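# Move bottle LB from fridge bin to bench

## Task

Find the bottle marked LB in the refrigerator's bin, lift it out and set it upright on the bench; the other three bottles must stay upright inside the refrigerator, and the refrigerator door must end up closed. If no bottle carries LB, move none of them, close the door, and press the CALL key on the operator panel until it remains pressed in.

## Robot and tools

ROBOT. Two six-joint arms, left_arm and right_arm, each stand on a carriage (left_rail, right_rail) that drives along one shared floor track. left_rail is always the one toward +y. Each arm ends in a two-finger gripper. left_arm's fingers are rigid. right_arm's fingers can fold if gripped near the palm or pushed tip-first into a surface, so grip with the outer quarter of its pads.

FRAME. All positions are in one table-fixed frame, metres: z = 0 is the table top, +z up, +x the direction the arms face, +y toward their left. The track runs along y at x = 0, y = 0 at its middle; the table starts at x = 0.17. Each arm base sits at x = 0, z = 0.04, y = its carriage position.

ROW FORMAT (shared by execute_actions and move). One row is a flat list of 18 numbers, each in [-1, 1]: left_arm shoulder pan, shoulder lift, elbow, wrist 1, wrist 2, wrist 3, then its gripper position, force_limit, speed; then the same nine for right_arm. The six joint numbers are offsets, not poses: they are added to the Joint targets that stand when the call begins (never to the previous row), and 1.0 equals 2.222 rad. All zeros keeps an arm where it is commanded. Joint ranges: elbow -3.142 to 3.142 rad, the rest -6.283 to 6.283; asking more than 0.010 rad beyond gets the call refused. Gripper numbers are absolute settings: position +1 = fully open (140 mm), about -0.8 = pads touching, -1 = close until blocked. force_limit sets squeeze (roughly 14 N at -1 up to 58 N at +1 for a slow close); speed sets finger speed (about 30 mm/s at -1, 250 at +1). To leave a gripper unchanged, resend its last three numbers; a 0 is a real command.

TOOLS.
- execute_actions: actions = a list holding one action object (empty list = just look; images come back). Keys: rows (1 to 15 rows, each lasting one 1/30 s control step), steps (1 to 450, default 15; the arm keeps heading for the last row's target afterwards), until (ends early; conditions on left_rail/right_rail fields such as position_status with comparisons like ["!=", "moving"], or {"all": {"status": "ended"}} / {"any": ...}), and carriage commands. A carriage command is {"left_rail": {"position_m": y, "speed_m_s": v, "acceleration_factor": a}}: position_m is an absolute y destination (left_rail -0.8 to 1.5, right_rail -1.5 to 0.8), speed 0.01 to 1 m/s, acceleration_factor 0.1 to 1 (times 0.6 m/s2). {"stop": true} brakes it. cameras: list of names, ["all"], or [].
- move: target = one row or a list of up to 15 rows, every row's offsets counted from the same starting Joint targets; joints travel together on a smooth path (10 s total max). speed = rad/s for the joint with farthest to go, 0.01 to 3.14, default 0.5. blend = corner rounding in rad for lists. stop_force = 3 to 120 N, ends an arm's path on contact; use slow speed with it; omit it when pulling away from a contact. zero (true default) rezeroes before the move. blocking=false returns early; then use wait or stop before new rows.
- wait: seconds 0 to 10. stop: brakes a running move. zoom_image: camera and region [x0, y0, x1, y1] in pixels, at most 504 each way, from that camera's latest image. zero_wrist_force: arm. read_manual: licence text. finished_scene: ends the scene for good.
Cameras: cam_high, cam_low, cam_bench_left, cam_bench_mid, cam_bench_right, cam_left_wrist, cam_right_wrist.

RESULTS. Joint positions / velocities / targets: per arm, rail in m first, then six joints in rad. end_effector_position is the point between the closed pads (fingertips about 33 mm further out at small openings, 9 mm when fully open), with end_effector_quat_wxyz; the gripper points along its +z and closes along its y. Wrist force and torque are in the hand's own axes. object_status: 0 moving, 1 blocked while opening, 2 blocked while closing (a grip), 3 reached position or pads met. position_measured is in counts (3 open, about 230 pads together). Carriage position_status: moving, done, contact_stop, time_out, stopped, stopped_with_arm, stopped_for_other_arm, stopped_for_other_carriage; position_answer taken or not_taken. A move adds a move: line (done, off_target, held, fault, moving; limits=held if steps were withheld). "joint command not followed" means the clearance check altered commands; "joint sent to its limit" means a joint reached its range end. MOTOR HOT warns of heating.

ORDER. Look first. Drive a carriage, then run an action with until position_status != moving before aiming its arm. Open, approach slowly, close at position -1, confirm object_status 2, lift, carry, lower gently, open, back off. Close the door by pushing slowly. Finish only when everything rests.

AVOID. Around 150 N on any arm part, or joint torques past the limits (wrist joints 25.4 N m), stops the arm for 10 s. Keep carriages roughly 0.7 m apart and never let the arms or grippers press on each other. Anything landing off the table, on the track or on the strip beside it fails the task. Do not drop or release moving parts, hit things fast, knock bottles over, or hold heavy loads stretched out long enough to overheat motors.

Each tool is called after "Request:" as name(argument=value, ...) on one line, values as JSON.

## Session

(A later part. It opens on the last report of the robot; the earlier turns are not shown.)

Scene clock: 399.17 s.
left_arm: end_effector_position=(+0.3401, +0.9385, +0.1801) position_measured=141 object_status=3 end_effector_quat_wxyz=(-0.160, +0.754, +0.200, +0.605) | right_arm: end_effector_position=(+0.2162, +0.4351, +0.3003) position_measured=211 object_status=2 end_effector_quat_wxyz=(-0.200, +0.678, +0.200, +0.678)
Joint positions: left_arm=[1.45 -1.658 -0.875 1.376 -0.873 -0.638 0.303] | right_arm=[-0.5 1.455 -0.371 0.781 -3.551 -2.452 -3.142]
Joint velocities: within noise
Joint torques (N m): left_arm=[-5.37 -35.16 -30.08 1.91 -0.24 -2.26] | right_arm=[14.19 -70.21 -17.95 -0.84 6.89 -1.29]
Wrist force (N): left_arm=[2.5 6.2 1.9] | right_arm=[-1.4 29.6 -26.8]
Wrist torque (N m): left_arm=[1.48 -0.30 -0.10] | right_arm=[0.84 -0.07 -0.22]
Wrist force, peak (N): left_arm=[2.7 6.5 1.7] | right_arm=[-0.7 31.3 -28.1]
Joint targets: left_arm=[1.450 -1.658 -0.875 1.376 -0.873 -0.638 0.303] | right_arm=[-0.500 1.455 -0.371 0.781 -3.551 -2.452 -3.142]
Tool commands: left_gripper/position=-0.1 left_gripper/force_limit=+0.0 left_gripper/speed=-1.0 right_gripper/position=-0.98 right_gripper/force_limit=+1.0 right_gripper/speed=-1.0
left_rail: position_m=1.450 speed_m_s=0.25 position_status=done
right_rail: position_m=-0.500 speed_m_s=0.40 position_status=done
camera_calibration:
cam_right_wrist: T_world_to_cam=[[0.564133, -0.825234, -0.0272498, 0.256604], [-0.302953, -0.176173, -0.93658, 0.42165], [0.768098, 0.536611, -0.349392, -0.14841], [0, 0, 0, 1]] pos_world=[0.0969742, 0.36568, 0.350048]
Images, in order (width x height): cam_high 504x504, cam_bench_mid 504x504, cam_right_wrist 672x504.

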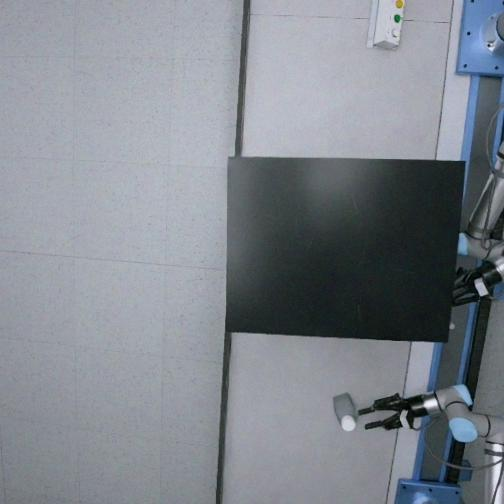

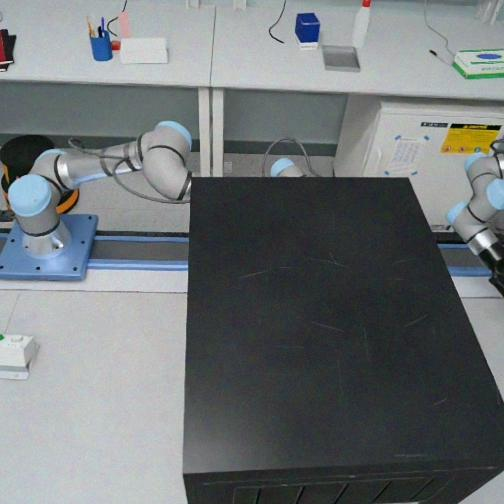

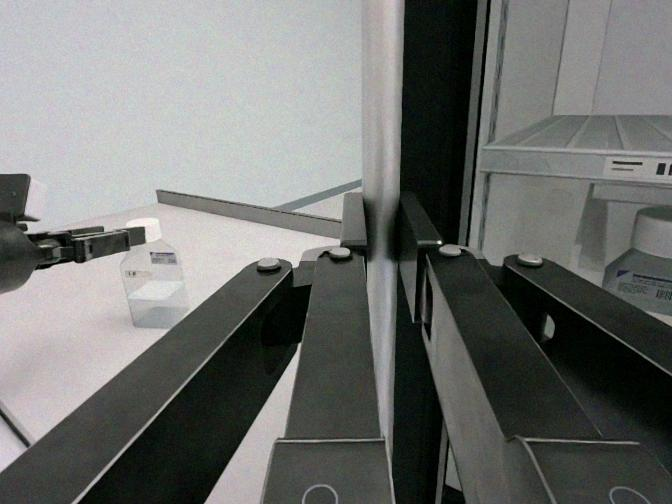

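Request:
execute_actions(actions=[], cameras=["cam_left_wrist", "cam_bench_left", "cam_low"])

Scene clock: 399.47 s.
left_arm: end_effector_position=(+0.3401, +0.9385, +0.1801) position_measured=141 object_status=3 end_effector_quat_wxyz=(-0.160, +0.754, +0.200, +0.605) | right_arm: end_effector_position=(+0.2162, +0.4351, +0.3003) position_measured=211 object_status=2 end_effector_quat_wxyz=(-0.200, +0.678, +0.200, +0.678)
Joint positions: left_arm=[1.45 -1.658 -0.875 1.376 -0.873 -0.638 0.303] | right_arm=[-0.5 1.455 -0.371 0.781 -3.551 -2.452 -3.142]
Joint velocities: within noise
Joint torques (N m): left_arm=[-5.8 -34.03 -30.08 1.86 -0.23 -2.25] | right_arm=[13.55 -70.54 -17.91 -0.75 6.71 -1.2]
Wrist force (N): left_arm=[2.5 6.1 1.8] | right_arm=[-1.0 30.1 -26.4]
Wrist torque (N m): left_arm=[1.46 -0.30 -0.09] | right_arm=[0.93 -0.12 -0.22]
Wrist force, peak (N): left_arm=[2.6 6.3 2.2] | right_arm=[-0.1 30.0 -26.7]
Joint targets: left_arm=[1.450 -1.658 -0.875 1.376 -0.873 -0.638 0.303] | right_arm=[-0.500 1.455 -0.371 0.781 -3.551 -2.452 -3.142]
Tool commands: left_gripper/position=-0.1 left_gripper/force_limit=+0.0 left_gripper/speed=-1.0 right_gripper/position=-0.98 right_gripper/force_limit=+1.0 right_gripper/speed=-1.0
left_rail: position_m=1.450 speed_m_s=0.25 position_status=done
right_rail: position_m=-0.500 speed_m_s=0.40 position_status=done
camera_calibration:
cam_left_wrist: T_world_to_cam=[[0.498048, -0.864694, 0.0652096, 0.636599], [-0.452793, -0.32346, -0.830874, 0.605873], [0.739545, 0.384289, -0.552626, -0.367084], [0, 0, 0, 1]] pos_world=[0.228753, 0.887505, 0.259032]
Images, in order (width x height): cam_low 504x504, cam_bench_left 504x504, cam_left_wrist 672x504.

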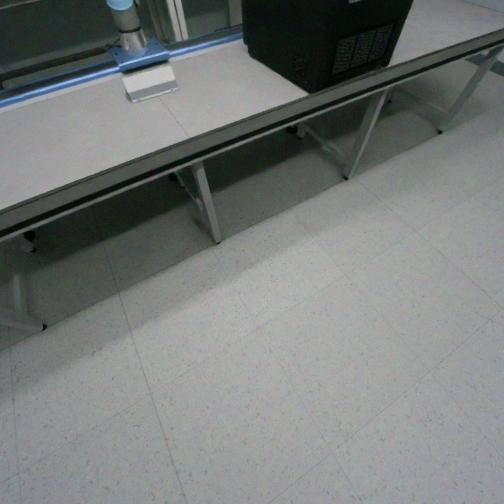

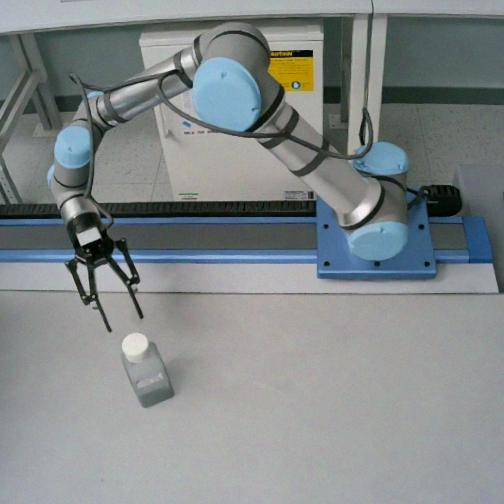

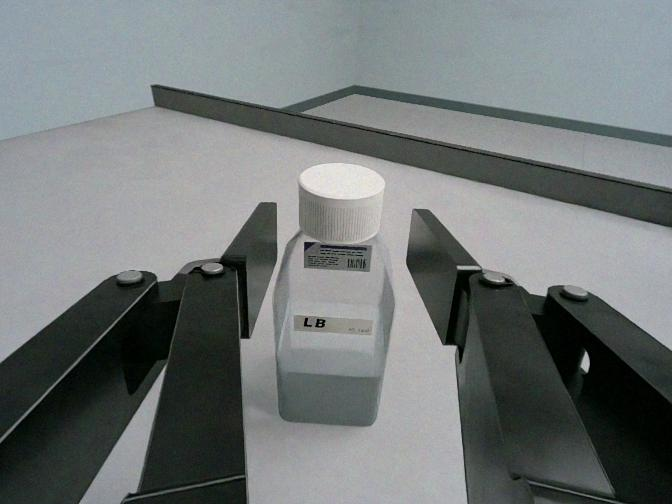

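Request:
move(target=[0,0,0,0,0,0,-0.10,0,-1,-0.00307,-0.00395,0.00824,-0.00456,0.00405,0,-0.98,1.0,-1], speed=0.02, stop_force=40, cameras=["cam_right_wrist"])

Scene clock: 402.47 s.
left_arm: end_effector_position=(+0.3401, +0.9385, +0.1801) position_measured=141 object_status=3 end_effector_quat_wxyz=(-0.160, +0.754, +0.200, +0.605) | right_arm: end_effector_position=(+0.2181, +0.4342, +0.3004) position_measured=211 object_status=2 end_effector_quat_wxyz=(-0.201, +0.678, +0.201, +0.678)
Joint positions: left_arm=[1.45 -1.658 -0.875 1.376 -0.873 -0.638 0.303] | right_arm=[-0.5 1.452 -0.376 0.79 -3.556 -2.447 -3.142]
Joint torques (N m): left_arm=[-5.88 -34.49 -28.94 1.75 -0.21 -2.3] | right_arm=[-21.28 -56.89 -28.25 2.48 -2.4 -1.38]
Wrist force (N): left_arm=[2.3 6.4 1.8] | right_arm=[-1.9 -1.0 -44.4]
Wrist torque (N m): left_arm=[1.52 -0.27 -0.09] | right_arm=[1.26 -0.12 -0.21]
Wrist force, peak (N): left_arm=[2.6 6.5 1.9] | right_arm=[-5.4 0.7 -63.7]
Joint targets: left_arm=[1.450 -1.658 -0.875 1.376 -0.873 -0.638 0.303] | right_arm=[-0.500 1.452 -0.376 0.790 -3.556 -2.447 -3.142]
left_rail: position_m=1.450 speed_m_s=0.25 position_status=done
right_rail: position_m=-0.500 speed_m_s=0.40 position_status=done
move: contact (right_arm)
camera_calibration:
cam_right_wrist: T_world_to_cam=[[0.565554, -0.824251, -0.0275556, 0.254121], [-0.302741, -0.176412, -0.936604, 0.422262], [0.767135, 0.538042, -0.349305, -0.149861], [0, 0, 0, 1]] pos_world=[0.0990807, 0.364583, 0.350147]
Images, in order (width x height): cam_right_wrist 672x504.

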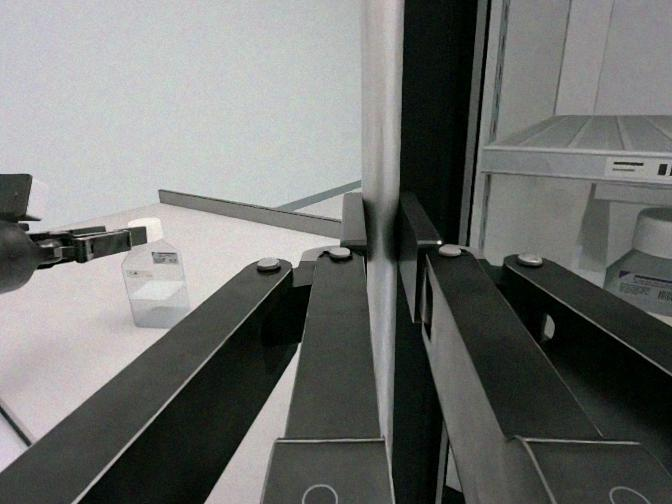

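Request:
execute_actions(actions=[{"rows": [[0,0,0,0,0,0,-0.10,0,-1,0,0,0,0,0,0,-0.45,1.0,-1]], "steps": 40}], cameras=["cam_right_wrist"])

Scene clock: 404.27 s.
left_arm: end_effector_position=(+0.3401, +0.9385, +0.1801) position_measured=141 object_status=3 end_effector_quat_wxyz=(-0.160, +0.754, +0.200, +0.605) | right_arm: end_effector_position=(+0.2181, +0.4342, +0.3003) position_measured=186 object_status=3 end_effector_quat_wxyz=(-0.201, +0.678, +0.201, +0.678)
Joint positions: left_arm=[1.45 -1.658 -0.875 1.376 -0.873 -0.638 0.303] | right_arm=[-0.5 1.452 -0.376 0.79 -3.556 -2.447 -3.142]
Joint torques (N m): left_arm=[-5.96 -34.77 -29.76 1.86 -0.21 -2.2] | right_arm=[13.08 -62.62 -15.63 -3.91 1.57 -1.2]
Wrist force (N): left_arm=[2.5 6.2 1.8] | right_arm=[-3.5 5.3 -1.0]
Wrist torque (N m): left_arm=[1.48 -0.29 -0.10] | right_arm=[1.40 0.58 -0.09]
Wrist force, peak (N): left_arm=[2.6 6.5 1.6] | right_arm=[-2.1 -1.2 -44.6]
Joint targets: left_arm=[1.450 -1.658 -0.875 1.376 -0.873 -0.638 0.303] | right_arm=[-0.500 1.452 -0.376 0.790 -3.556 -2.447 -3.142]
left_rail: position_m=1.450 speed_m_s=0.25 position_status=done
right_rail: position_m=-0.500 speed_m_s=0.40 position_status=done
camera_calibration:
cam_right_wrist: T_world_to_cam=[[0.56558, -0.824236, -0.0274796, 0.254083], [-0.302694, -0.176479, -0.936606, 0.422189], [0.767135, 0.538043, -0.349304, -0.149897], [0, 0, 0, 1]] pos_world=[0.0990809, 0.364583, 0.350047]
Images, in order (width x height): cam_right_wrist 672x504.

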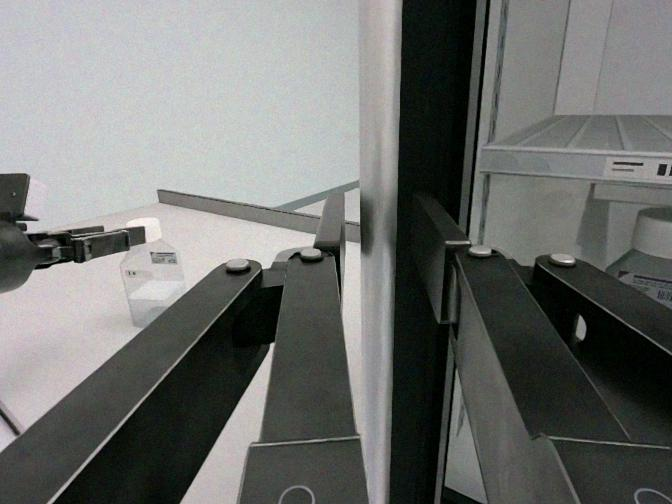

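Request:
move(target=[[0,0,0,0,0,0,-0.10,0,-1,0.02124,-0.02727,0.05803,-0.03057,-0.02117,0,-0.45,1.0,-1],[0,0,0,0,0,0,-0.10,0,-1,0.05995,-0.06133,0.13001,-0.06850,-0.05989,0,-0.45,1.0,-1]], speed=[0.1,0.25], blend=0.01, cameras=["cam_right_wrist"])

Scene clock: 407.47 s.
left_arm: end_effector_position=(+0.3401, +0.9385, +0.1801) position_measured=141 object_status=3 end_effector_quat_wxyz=(-0.160, +0.754, +0.200, +0.605) | right_arm: end_effector_position=(+0.1176, +0.3688, +0.2998) position_measured=186 object_status=3 end_effector_quat_wxyz=(-0.201, +0.678, +0.201, +0.678)
Joint positions: left_arm=[1.45 -1.658 -0.875 1.376 -0.873 -0.638 0.303] | right_arm=[-0.5 1.585 -0.512 1.079 -3.709 -2.58 -3.142]
Joint torques (N m): left_arm=[-6.21 -34.51 -29.43 1.66 -0.08 -2.28] | right_arm=[14.87 -68.99 -13.94 -3.81 -1.29 -1.36]
Wrist force (N): left_arm=[2.4 6.3 1.7] | right_arm=[-3.5 5.3 -0.9]
Wrist torque (N m): left_arm=[1.50 -0.28 -0.10] | right_arm=[1.39 0.57 -0.09]
Wrist force, peak (N): left_arm=[2.5 6.4 1.9] | right_arm=[-3.9 5.4 -0.3]
Joint targets: left_arm=[1.450 -1.658 -0.875 1.376 -0.873 -0.638 0.303] | right_arm=[-0.500 1.585 -0.512 1.079 -3.709 -2.580 -3.142]
left_rail: position_m=1.450 speed_m_s=0.25 position_status=done
right_rail: position_m=-0.500 speed_m_s=0.40 position_status=done
move: done
camera_calibration:
cam_right_wrist: T_world_to_cam=[[0.565658, -0.824192, -0.027164, 0.256825], [-0.302686, -0.176873, -0.936535, 0.379883], [0.76708, 0.537981, -0.349521, -0.0377681], [0, 0, 0, 1]] pos_world=[-0.00131879, 0.299182, 0.349549]
Images, in order (width x height): cam_right_wrist 672x504.

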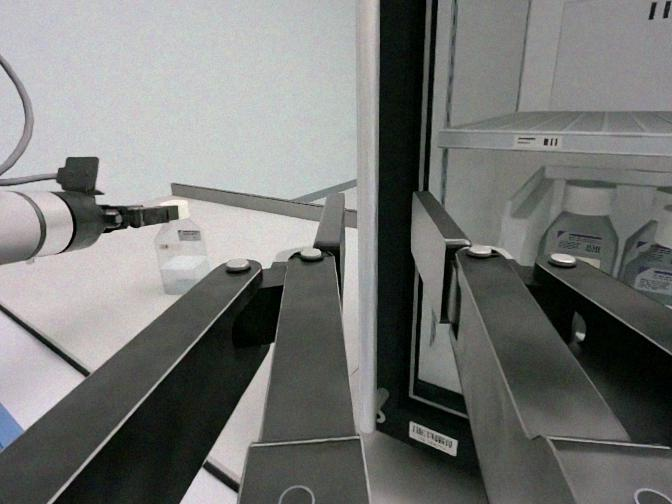

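Request:
execute_actions(actions=[], cameras=["cam_high", "cam_bench_mid", "cam_right_wrist"])

Request:
zoom_image(camera="cam_high", region=[400, 250, 504, 360])

Request:
zoom_image(camera="cam_right_wrist", region=[330, 0, 530, 200])

Request:
zoom_image(camera="cam_bench_mid", region=[180, 130, 440, 260])

Scene clock: 407.73 s.
left_arm: end_effector_position=(+0.3401, +0.9385, +0.1801) position_measured=141 object_status=3 end_effector_quat_wxyz=(-0.160, +0.754, +0.200, +0.605) | right_arm: end_effector_position=(+0.1176, +0.3688, +0.2998) position_measured=186 object_status=3 end_effector_quat_wxyz=(-0.201, +0.678, +0.201, +0.678)
Joint positions: left_arm=[1.45 -1.658 -0.875 1.376 -0.873 -0.638 0.303] | right_arm=[-0.5 1.585 -0.512 1.079 -3.709 -2.58 -3.142]
Joint velocities: within noise
Joint torques (N m): left_arm=[-5.28 -34.37 -30.23 1.74 -0.24 -2.16] | right_arm=[14.14 -67.86 -13.43 -3.78 -1.38 -1.47]
Wrist force (N): left_arm=[2.5 6.2 1.9] | right_arm=[-2.9 5.2 -0.9]
Wrist torque (N m): left_arm=[1.48 -0.29 -0.09] | right_arm=[1.36 0.46 -0.09]
Wrist force, peak (N): left_arm=[2.6 6.5 1.9] | right_arm=[-3.5 5.3 -0.8]
Joint targets: left_arm=[1.450 -1.658 -0.875 1.376 -0.873 -0.638 0.303] | right_arm=[-0.500 1.585 -0.512 1.079 -3.709 -2.580 -3.142]
Tool commands: left_gripper/position=-0.1 left_gripper/force_limit=+0.0 left_gripper/speed=-1.0 right_gripper/position=-0.45 right_gripper/force_limit=+1.0 right_gripper/speed=-1.0
left_rail: position_m=1.450 speed_m_s=0.25 position_status=done
right_rail: position_m=-0.500 speed_m_s=0.40 position_status=done
camera_calibration:
cam_right_wrist: T_world_to_cam=[[0.565721, -0.824148, -0.0271937, 0.256879], [-0.302673, -0.176862, -0.936541, 0.379851], [0.767039, 0.538051, -0.349502, -0.0377196], [0, 0, 0, 1]] pos_world=[-0.0014185, 0.299183, 0.349549]
Images, in order (width x height): cam_high 504x504, cam_bench_mid 504x504, cam_right_wrist 672x504.

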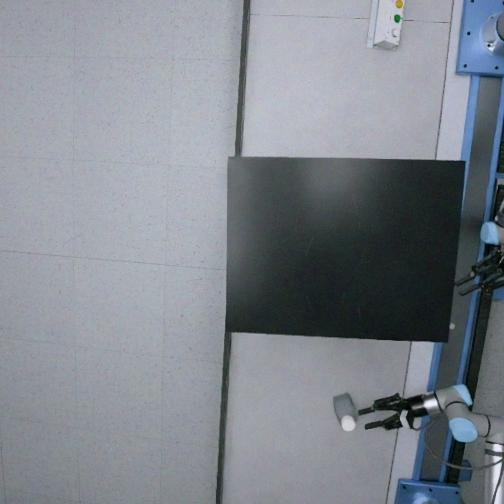

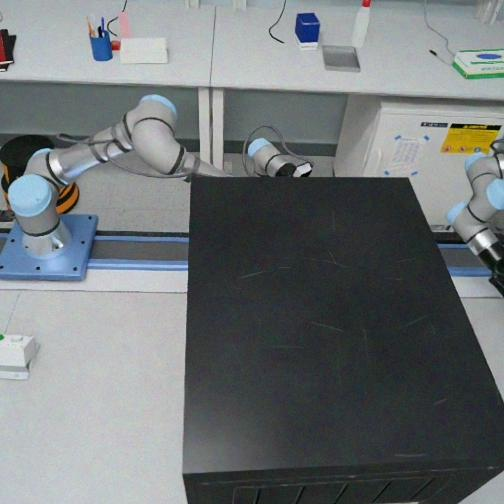

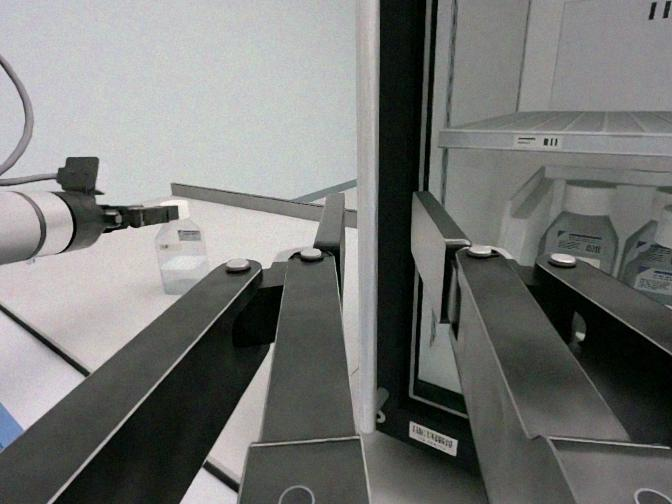

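Scaled by 4.582 from the camera's 504x504 image, which has a finer 720x720 frame.

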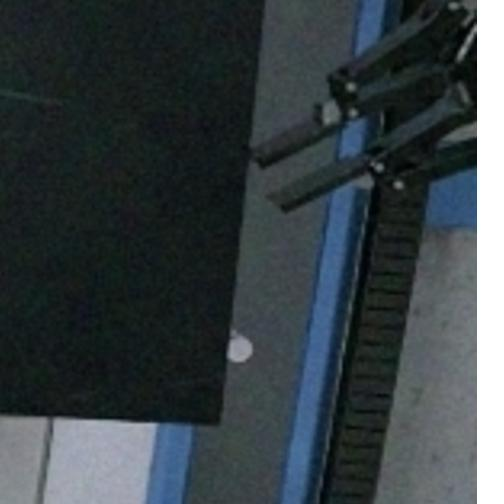

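Scaled by 2.520 from the camera's 672x504 image, which has a finer 960x720 frame.

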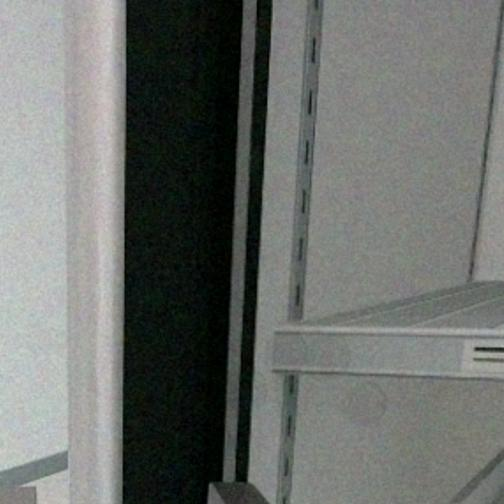

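Scaled by 1.938 from the camera's 504x504 image, which has a finer 720x720 frame.

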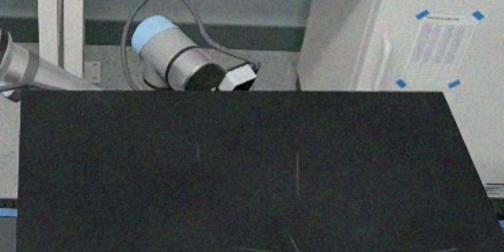

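Request:
move(target=[[0,0,0,0,0.469,0,-0.10,0,-1,0,0,0,0,0,0,-0.45,1.0,-1],[0.0013,-0.29935,0.19896,0.26781,0.79905,-0.13636,-0.10,0,-1,0,0,0,0,0,0,-0.45,1.0,-1]], speed=[0.4,0.4], blend=0.05, cameras=["cam_left_wrist", "cam_bench_left", "cam_right_wrist"])

Scene clock: 415.90 s.
left_arm: end_effector_position=(+0.2066, +0.7576, +0.4201) position_measured=141 object_status=3 end_effector_quat_wxyz=(+0.405, +0.579, -0.405, +0.579) | right_arm: end_effector_position=(+0.1176, +0.3688, +0.2998) position_measured=186 object_status=3 end_effector_quat_wxyz=(-0.201, +0.678, +0.201, +0.678)
Joint positions: left_arm=[1.45 -1.655 -1.54 1.818 -0.278 1.137 0] | right_arm=[-0.5 1.585 -0.512 1.079 -3.709 -2.58 -3.142]
Joint torques (N m): left_arm=[6 -37.47 -14.34 -0.81 1.22 -2.37] | right_arm=[12.61 -68.67 -13.79 -3.76 -1.37 -1.35]
Wrist force (N): left_arm=[2.4 5.6 2.0] | right_arm=[-3.1 4.8 -1.0]
Wrist torque (N m): left_arm=[1.42 -0.23 -0.07] | right_arm=[1.27 0.50 -0.09]
Wrist force, peak (N): left_arm=[2.3 6.9 1.6] | right_arm=[-3.2 5.9 -0.9]
Joint targets: left_arm=[1.450 -1.655 -1.540 1.818 -0.278 1.137 0.000] | right_arm=[-0.500 1.585 -0.512 1.079 -3.709 -2.580 -3.142]
left_rail: position_m=1.450 speed_m_s=0.25 position_status=done
right_rail: position_m=-0.500 speed_m_s=0.40 position_status=done
move: done
camera_calibration:
cam_left_wrist: T_world_to_cam=[[-0.940757, -0.33301, 0.0638764, 0.426011], [-0.176164, 0.319042, -0.931224, 0.184555], [0.289727, -0.887309, -0.358805, 0.908699], [0, 0, 0, 1]] pos_world=[0.17001, 0.889281, 0.470695]
cam_right_wrist: T_world_to_cam=[[0.565721, -0.824148, -0.0271937, 0.256879], [-0.302673, -0.176862, -0.936541, 0.379851], [0.767039, 0.538051, -0.349502, -0.0377196], [0, 0, 0, 1]] pos_world=[-0.0014185, 0.299183, 0.349549]
Images, in order (width x height): cam_bench_left 504x504, cam_left_wrist 672x504, cam_right_wrist 672x504.

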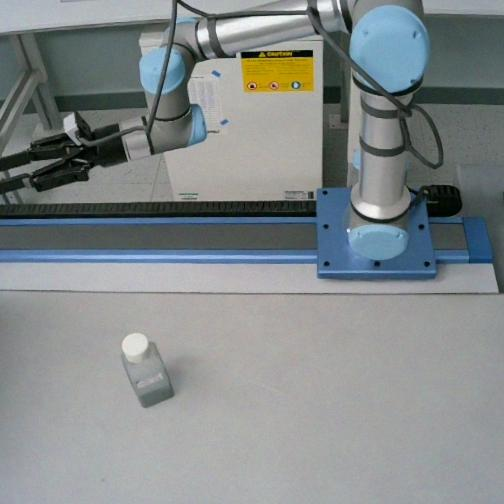

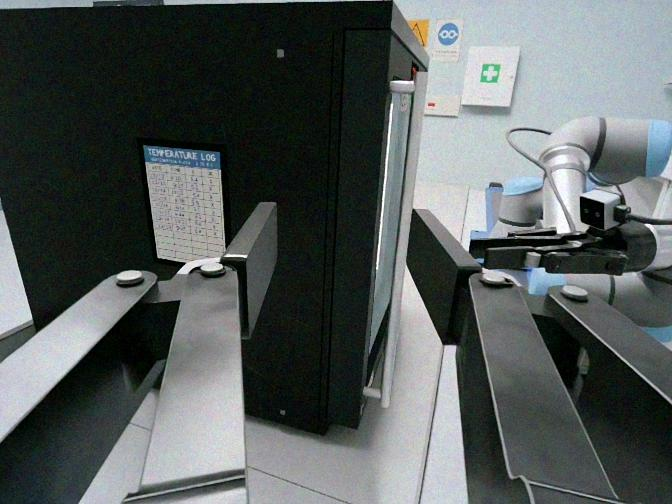

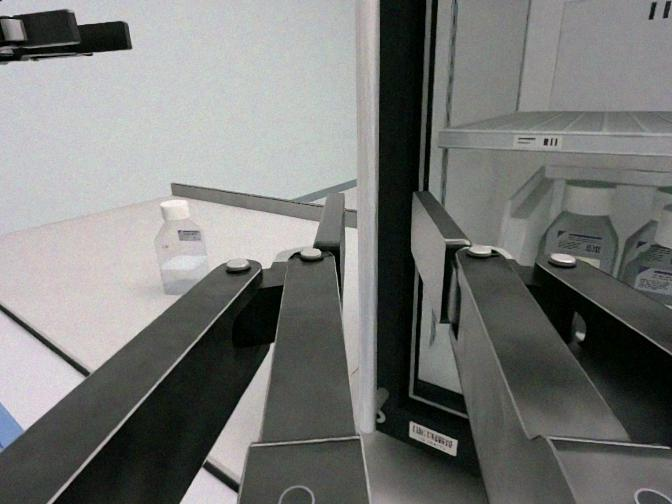

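Request:
zoom_image(camera="cam_left_wrist", region=[290, 0, 440, 150])

Request:
zoom_image(camera="cam_left_wrist", region=[290, 300, 440, 450])

Scaled by 3.360 from the camera's 672x504 image, which has a finer 960x720 frame.

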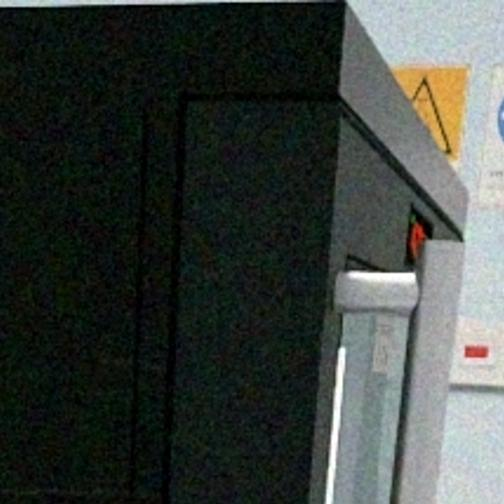

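Scaled by 3.360 from the camera's 672x504 image, which has a finer 960x720 frame.

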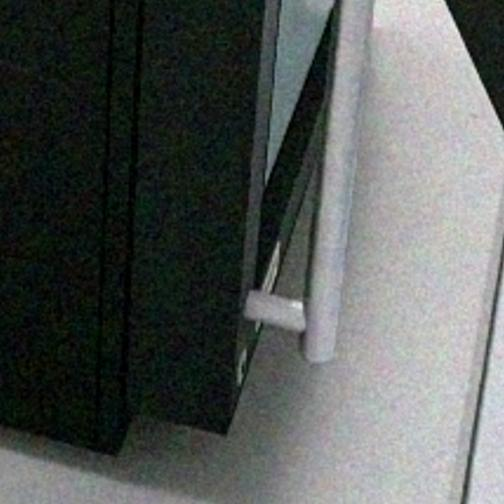

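Request:
zoom_image(camera="cam_left_wrist", region=[310, 360, 380, 430])

Request:
zoom_image(camera="cam_left_wrist", region=[315, 15, 405, 105])

Request:
zoom_image(camera="cam_left_wrist", region=[300, 180, 420, 300])

Scaled by 7.200 from the camera's 672x504 image, which has a finer 960x720 frame.

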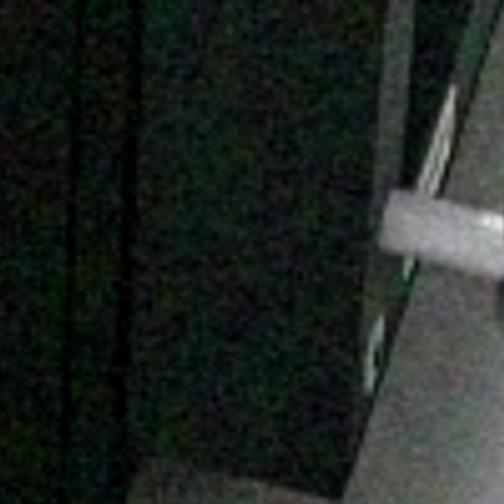

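Scaled by 5.600 from the camera's 672x504 image, which has a finer 960x720 frame.

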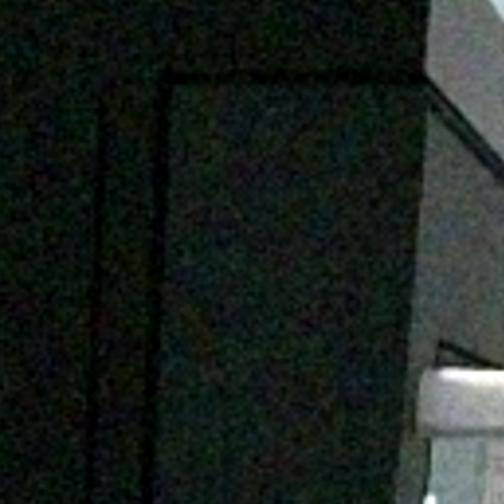

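Scaled by 4.200 from the camera's 672x504 image, which has a finer 960x720 frame.

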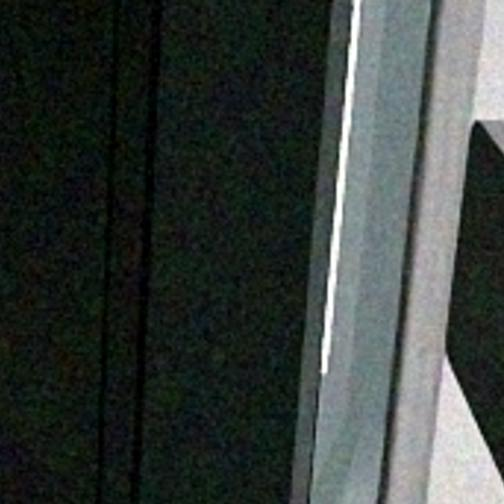

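Request:
move(target=[0,0,0,0,0,0,-0.10,0,-1,0.00324,-0.07957,0.16989,-0.0901,-0.22547,0,-1,-1,-1], speed=0.3, cameras=["cam_left_wrist", "cam_right_wrist"])

Scene clock: 420.60 s.
left_arm: end_effector_position=(+0.2066, +0.7577, +0.4201) position_measured=141 object_status=3 end_effector_quat_wxyz=(+0.405, +0.579, -0.405, +0.579) | right_arm: end_effector_position=(+0.1637, +0.1329, +0.2999) position_measured=230 object_status=3 end_effector_quat_wxyz=(-0.029, +0.707, +0.029, +0.707)
Joint positions: left_arm=[1.45 -1.655 -1.54 1.818 -0.278 1.137 0] | right_arm=[-0.5 1.592 -0.689 1.456 -3.909 -3.081 -3.142]
Joint torques (N m): left_arm=[5.56 -36.73 -15.75 -0.79 1.32 -2.64] | right_arm=[13.42 -60.8 -10.47 -2.72 -1.54 -1.44]
Wrist force (N): left_arm=[2.4 5.6 2.2] | right_arm=[-3.1 5.3 -0.9]
Wrist torque (N m): left_arm=[1.41 -0.24 -0.07] | right_arm=[1.41 0.51 -0.11]
Wrist force, peak (N): left_arm=[2.6 6.0 2.2] | right_arm=[-3.3 6.7 -1.1]
Joint targets: left_arm=[1.450 -1.655 -1.540 1.818 -0.278 1.137 0.000] | right_arm=[-0.500 1.592 -0.689 1.456 -3.909 -3.081 -3.142]
left_rail: position_m=1.450 speed_m_s=0.25 position_status=done
right_rail: position_m=-0.500 speed_m_s=0.40 position_status=done
move: done
camera_calibration:
cam_left_wrist: T_world_to_cam=[[-0.940785, -0.332926, 0.0639102, 0.425925], [-0.176169, 0.319057, -0.931218, 0.184539], [0.289636, -0.887334, -0.358816, 0.908742], [0, 0, 0, 1]] pos_world=[0.17001, 0.889281, 0.470695]
cam_right_wrist: T_world_to_cam=[[0.107538, -0.993841, -0.0267466, 0.13382], [-0.350478, -0.0127204, -0.936485, 0.338214], [0.930377, 0.110082, -0.349687, 0.0841881], [0, 0, 0, 1]] pos_world=[0.025819, 0.128031, 0.349751]
Images, in order (width x height): cam_left_wrist 672x504, cam_right_wrist 672x504.

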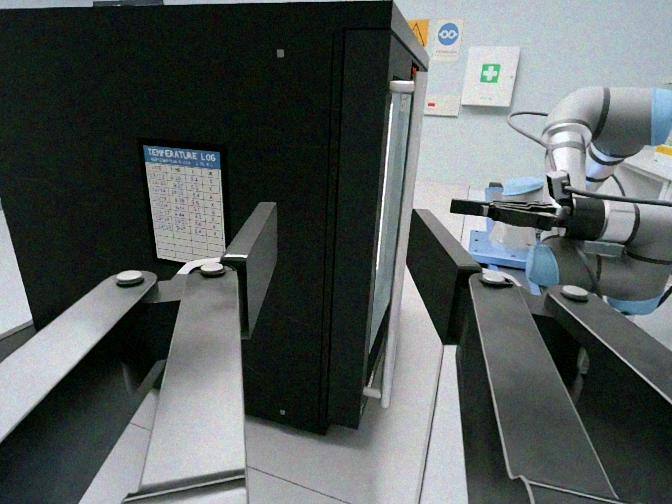

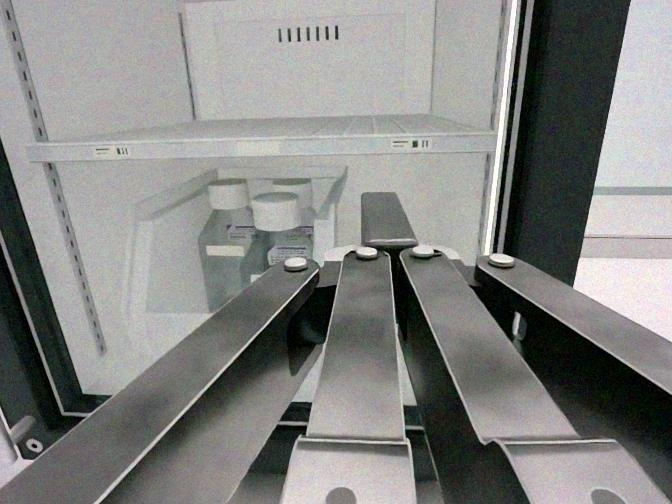

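Request:
execute_actions(actions=[{"right_rail": {"position_m": -0.25, "speed_m_s": 0.2, "acceleration_factor": 0.4}, "steps": 120, "until": {"right_rail": {"position_status": ["!=", "moving"]}}}], cameras=["cam_left_wrist", "cam_right_wrist"])

Scene clock: 423.07 s.
left_arm: end_effector_position=(+0.2066, +0.7577, +0.4201) position_measured=141 object_status=3 end_effector_quat_wxyz=(+0.405, +0.579, -0.405, +0.579) | right_arm: end_effector_position=(+0.1637, +0.3829, +0.3000) position_measured=230 object_status=3 end_effector_quat_wxyz=(-0.029, +0.707, +0.029, +0.707)
Joint positions: left_arm=[1.45 -1.655 -1.54 1.818 -0.278 1.137 0] | right_arm=[-0.25 1.592 -0.689 1.456 -3.909 -3.081 -3.142]
Joint torques (N m): left_arm=[5.17 -37.46 -14.59 -0.79 1.13 -2.55] | right_arm=[4.04 -50.58 -17.16 0 0.55 -1.39]
Wrist force (N): left_arm=[2.6 5.8 1.8] | right_arm=[-2.7 5.7 -0.9]
Wrist torque (N m): left_arm=[1.46 -0.27 -0.07] | right_arm=[1.48 0.42 -0.10]
Wrist force, peak (N): left_arm=[2.4 5.9 2.2] | right_arm=[-3.5 5.9 -0.6]
Joint targets: left_arm=[1.450 -1.655 -1.540 1.818 -0.278 1.137 0.000] | right_arm=[-0.250 1.592 -0.689 1.456 -3.909 -3.081 -3.142]
Tool commands: left_gripper/position=-0.1 left_gripper/force_limit=+0.0 left_gripper/speed=-1.0 right_gripper/position=-1.0 right_gripper/force_limit=-1.0 right_gripper/speed=-1.0
left_rail: position_m=1.450 speed_m_s=0.25 position_status=done
right_rail: position_m=-0.250 speed_m_s=0.20 position_status=done
camera_calibration:
cam_left_wrist: T_world_to_cam=[[-0.940785, -0.332926, 0.0639102, 0.425925], [-0.176169, 0.319057, -0.931218, 0.184539], [0.289636, -0.887334, -0.358816, 0.908742], [0, 0, 0, 1]] pos_world=[0.17001, 0.889281, 0.470695]
cam_right_wrist: T_world_to_cam=[[0.107503, -0.993842, -0.0268391, 0.382215], [-0.35049, -0.012622, -0.936481, 0.341354], [0.930376, 0.110081, -0.349689, 0.0566796], [0, 0, 0, 1]] pos_world=[0.0258189, 0.377931, 0.34975]
Images, in order (width x height): cam_left_wrist 672x504, cam_right_wrist 672x504.

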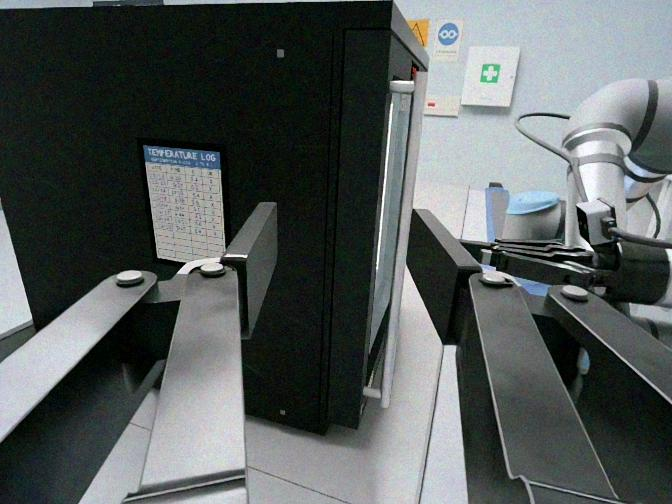

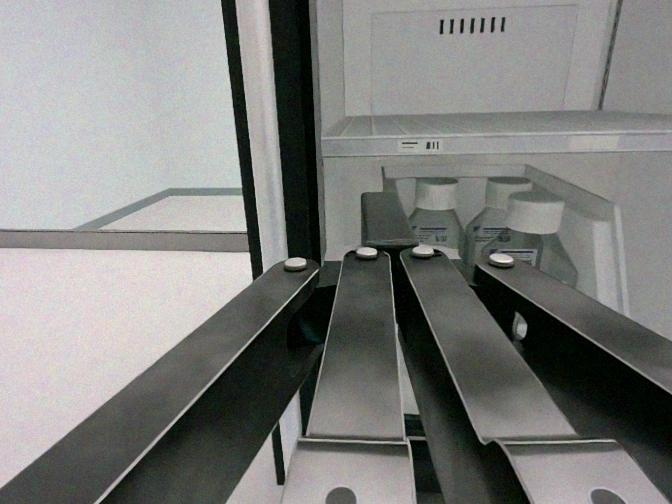

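Request:
move(target=[0,0,0,0,0,0,-0.10,0,-1,-0.058925,-0.005626,0.01218,-0.006554,0.058925,0,-1,-1,-1], speed=0.025, stop_force=20, cameras=["cam_left_wrist", "cam_right_wrist"])

Scene clock: 429.40 s.
left_arm: end_effector_position=(+0.2066, +0.7577, +0.4201) position_measured=141 object_status=3 end_effector_quat_wxyz=(+0.405, +0.579, -0.405, +0.579) | right_arm: end_effector_position=(+0.2434, +0.3895, +0.2999) position_measured=230 object_status=3 end_effector_quat_wxyz=(-0.029, +0.707, +0.029, +0.706)
Joint positions: left_arm=[1.45 -1.655 -1.54 1.818 -0.278 1.137 0] | right_arm=[-0.25 1.461 -0.701 1.483 -3.923 -2.95 -3.142]
Joint torques (N m): left_arm=[5.41 -35.93 -14.59 -0.84 1.09 -2.59] | right_arm=[-14.83 -59.42 -9.67 -2.95 2.04 -1.29]
Wrist force (N): left_arm=[2.6 5.7 1.9] | right_arm=[-3.1 5.4 -1.0]
Wrist torque (N m): left_arm=[1.42 -0.27 -0.07] | right_arm=[1.41 0.48 -0.09]
Wrist force, peak (N): left_arm=[2.6 6.0 2.2] | right_arm=[-3.1 5.7 -1.0]
Joint targets: left_arm=[1.450 -1.655 -1.540 1.818 -0.278 1.137 0.000] | right_arm=[-0.250 1.461 -0.701 1.483 -3.923 -2.950 -3.142]
left_rail: position_m=1.450 speed_m_s=0.25 position_status=done
right_rail: position_m=-0.250 speed_m_s=0.20 position_status=done
move: done
camera_calibration:
cam_left_wrist: T_world_to_cam=[[-0.940785, -0.332926, 0.0639102, 0.425925], [-0.176169, 0.319057, -0.931218, 0.184539], [0.289636, -0.887334, -0.358816, 0.908742], [0, 0, 0, 1]] pos_world=[0.17001, 0.889281, 0.470695]
cam_right_wrist: T_world_to_cam=[[0.107446, -0.993852, -0.0267134, 0.380161], [-0.35048, -0.012719, -0.936484, 0.369444], [0.930387, 0.109984, -0.349691, -0.0182533], [0, 0, 0, 1]] pos_world=[0.105619, 0.384531, 0.349751]
Images, in order (width x height): cam_left_wrist 672x504, cam_right_wrist 672x504.

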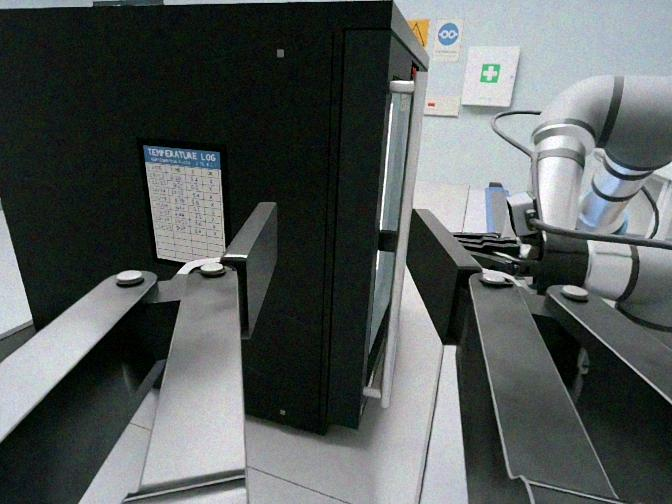

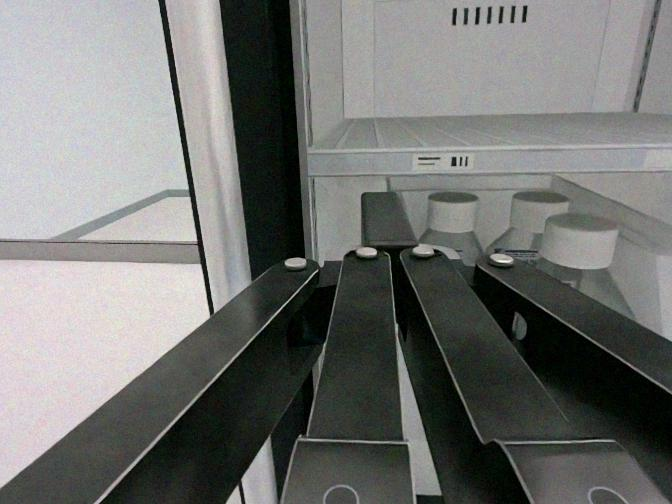

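Request:
move(target=[0,0,0,0,0,0,-0.10,0,-1,-0.021877,-0.00004,0.00009,-0.00005,0.021877,0,-1,-1,-1], speed=0.02, stop_force=20, cameras=["cam_left_wrist", "cam_right_wrist"])

Scene clock: 431.20 s.
left_arm: end_effector_position=(+0.2066, +0.7577, +0.4201) position_measured=141 object_status=3 end_effector_quat_wxyz=(+0.405, +0.579, -0.405, +0.579) | right_arm: end_effector_position=(+0.2459, +0.3897, +0.2999) position_measured=230 object_status=3 end_effector_quat_wxyz=(-0.029, +0.707, +0.029, +0.706)
Joint positions: left_arm=[1.45 -1.655 -1.54 1.818 -0.278 1.137 0] | right_arm=[-0.25 1.457 -0.701 1.483 -3.923 -2.946 -3.142]
Joint torques (N m): left_arm=[5.92 -36.73 -13.97 -0.85 1.04 -2.5] | right_arm=[0.85 -56.91 -21.4 1.56 -1.13 -1.45]
Wrist force (N): left_arm=[2.4 5.7 2.0] | right_arm=[-2.5 6.3 -19.5]
Wrist torque (N m): left_arm=[1.44 -0.23 -0.07] | right_arm=[1.26 0.47 -0.09]
Wrist force, peak (N): left_arm=[2.5 5.9 2.0] | right_arm=[-5.0 9.8 -37.6]
Joint targets: left_arm=[1.450 -1.655 -1.540 1.818 -0.278 1.137 0.000] | right_arm=[-0.250 1.457 -0.701 1.483 -3.923 -2.946 -3.142]
left_rail: position_m=1.450 speed_m_s=0.25 position_status=done
right_rail: position_m=-0.250 speed_m_s=0.20 position_status=done
move: contact (right_arm); right_arm: the shoulder pan is farthest, 0.045 rad from its target
camera_calibration:
cam_left_wrist: T_world_to_cam=[[-0.940785, -0.332926, 0.0639102, 0.425925], [-0.176169, 0.319057, -0.931218, 0.184539], [0.289636, -0.887334, -0.358816, 0.908742], [0, 0, 0, 1]] pos_world=[0.17001, 0.889281, 0.470695]
cam_right_wrist: T_world_to_cam=[[0.107446, -0.993852, -0.0267134, 0.380191], [-0.35048, -0.012719, -0.936484, 0.370324], [0.930387, 0.109984, -0.349691, -0.0206123], [0, 0, 0, 1]] pos_world=[0.108119, 0.384831, 0.349751]
Images, in order (width x height): cam_left_wrist 672x504, cam_right_wrist 672x504.

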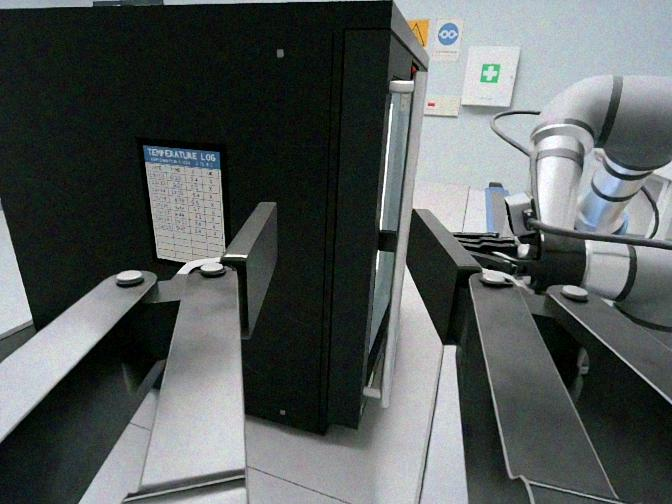

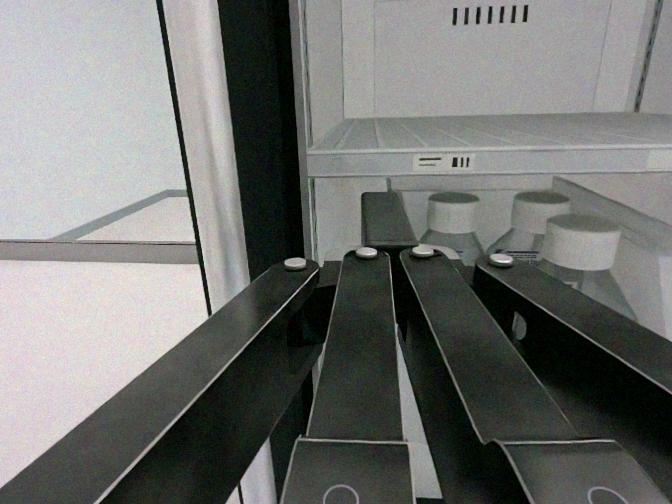

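Request:
zoom_image(camera="cam_left_wrist", region=[310, 360, 380, 430])

Request:
zoom_image(camera="cam_left_wrist", region=[315, 15, 405, 105])

Scaled by 7.200 from the camera's 672x504 image, which has a finer 960x720 frame.

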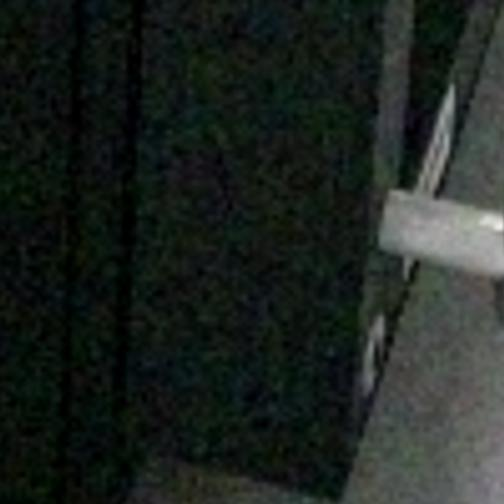

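Scaled by 5.600 from the camera's 672x504 image, which has a finer 960x720 frame.

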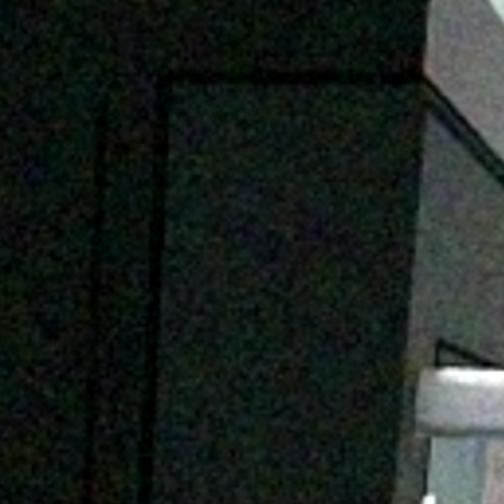

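Request:
move(target=[0,0,0,0,0,0,-0.10,0,-1,0.06076,0.0055,-0.01193,0.0062,-0.06076,0,-1,-1,-1], speed=0.06, cameras=["cam_left_wrist"])

Scene clock: 438.43 s.
left_arm: end_effector_position=(+0.2066, +0.7577, +0.4201) position_measured=141 object_status=3 end_effector_quat_wxyz=(+0.405, +0.579, -0.405, +0.579) | right_arm: end_effector_position=(+0.1647, +0.3829, +0.3000) position_measured=230 object_status=3 end_effector_quat_wxyz=(-0.029, +0.707, +0.029, +0.707)
Joint positions: left_arm=[1.45 -1.655 -1.54 1.818 -0.278 1.137 0] | right_arm=[-0.25 1.591 -0.689 1.457 -3.91 -3.079 -3.142]
Joint torques (N m): left_arm=[5.39 -36.22 -14.71 -0.98 1 -2.31] | right_arm=[13.78 -44.04 -22 1.91 -1.06 -1.24]
Wrist force (N): left_arm=[2.4 5.5 2.0] | right_arm=[-3.0 5.4 -0.9]
Wrist torque (N m): left_arm=[1.39 -0.23 -0.06] | right_arm=[1.40 0.48 -0.10]
Wrist force, peak (N): left_arm=[2.6 6.0 2.0] | right_arm=[-3.2 6.9 -19.8]
Joint targets: left_arm=[1.450 -1.655 -1.540 1.818 -0.278 1.137 0.000] | right_arm=[-0.250 1.591 -0.689 1.457 -3.910 -3.079 -3.142]
left_rail: position_m=1.450 speed_m_s=0.25 position_status=done
right_rail: position_m=-0.250 speed_m_s=0.20 position_status=done
move: held (right_arm; a check stopped the path); limits=held
joint command not followed: on one or more control steps a check withheld the commanded joint targets of the right arm, and it was not sent them on those steps.
cause: the commanded joint targets, or the way to them, would bring two parts of the arm too close to each other (its gripper and another part of the arm, with joints 5 (wrist 1) to 7 (wrist 3) between them, 2 mm apart when it was first held).
camera_calibration:
cam_left_wrist: T_world_to_cam=[[-0.940785, -0.332926, 0.0639102, 0.425925], [-0.176169, 0.319057, -0.931218, 0.184539], [0.289636, -0.887334, -0.358816, 0.908742], [0, 0, 0, 1]] pos_world=[0.17001, 0.889281, 0.470695]
Images, in order (width x height): cam_left_wrist 672x504.

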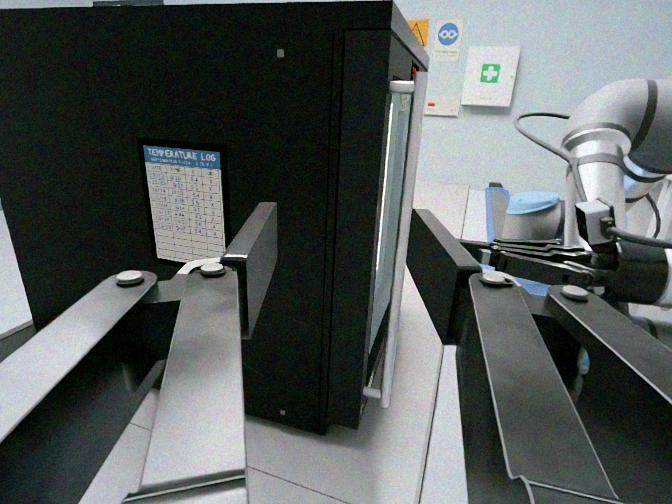

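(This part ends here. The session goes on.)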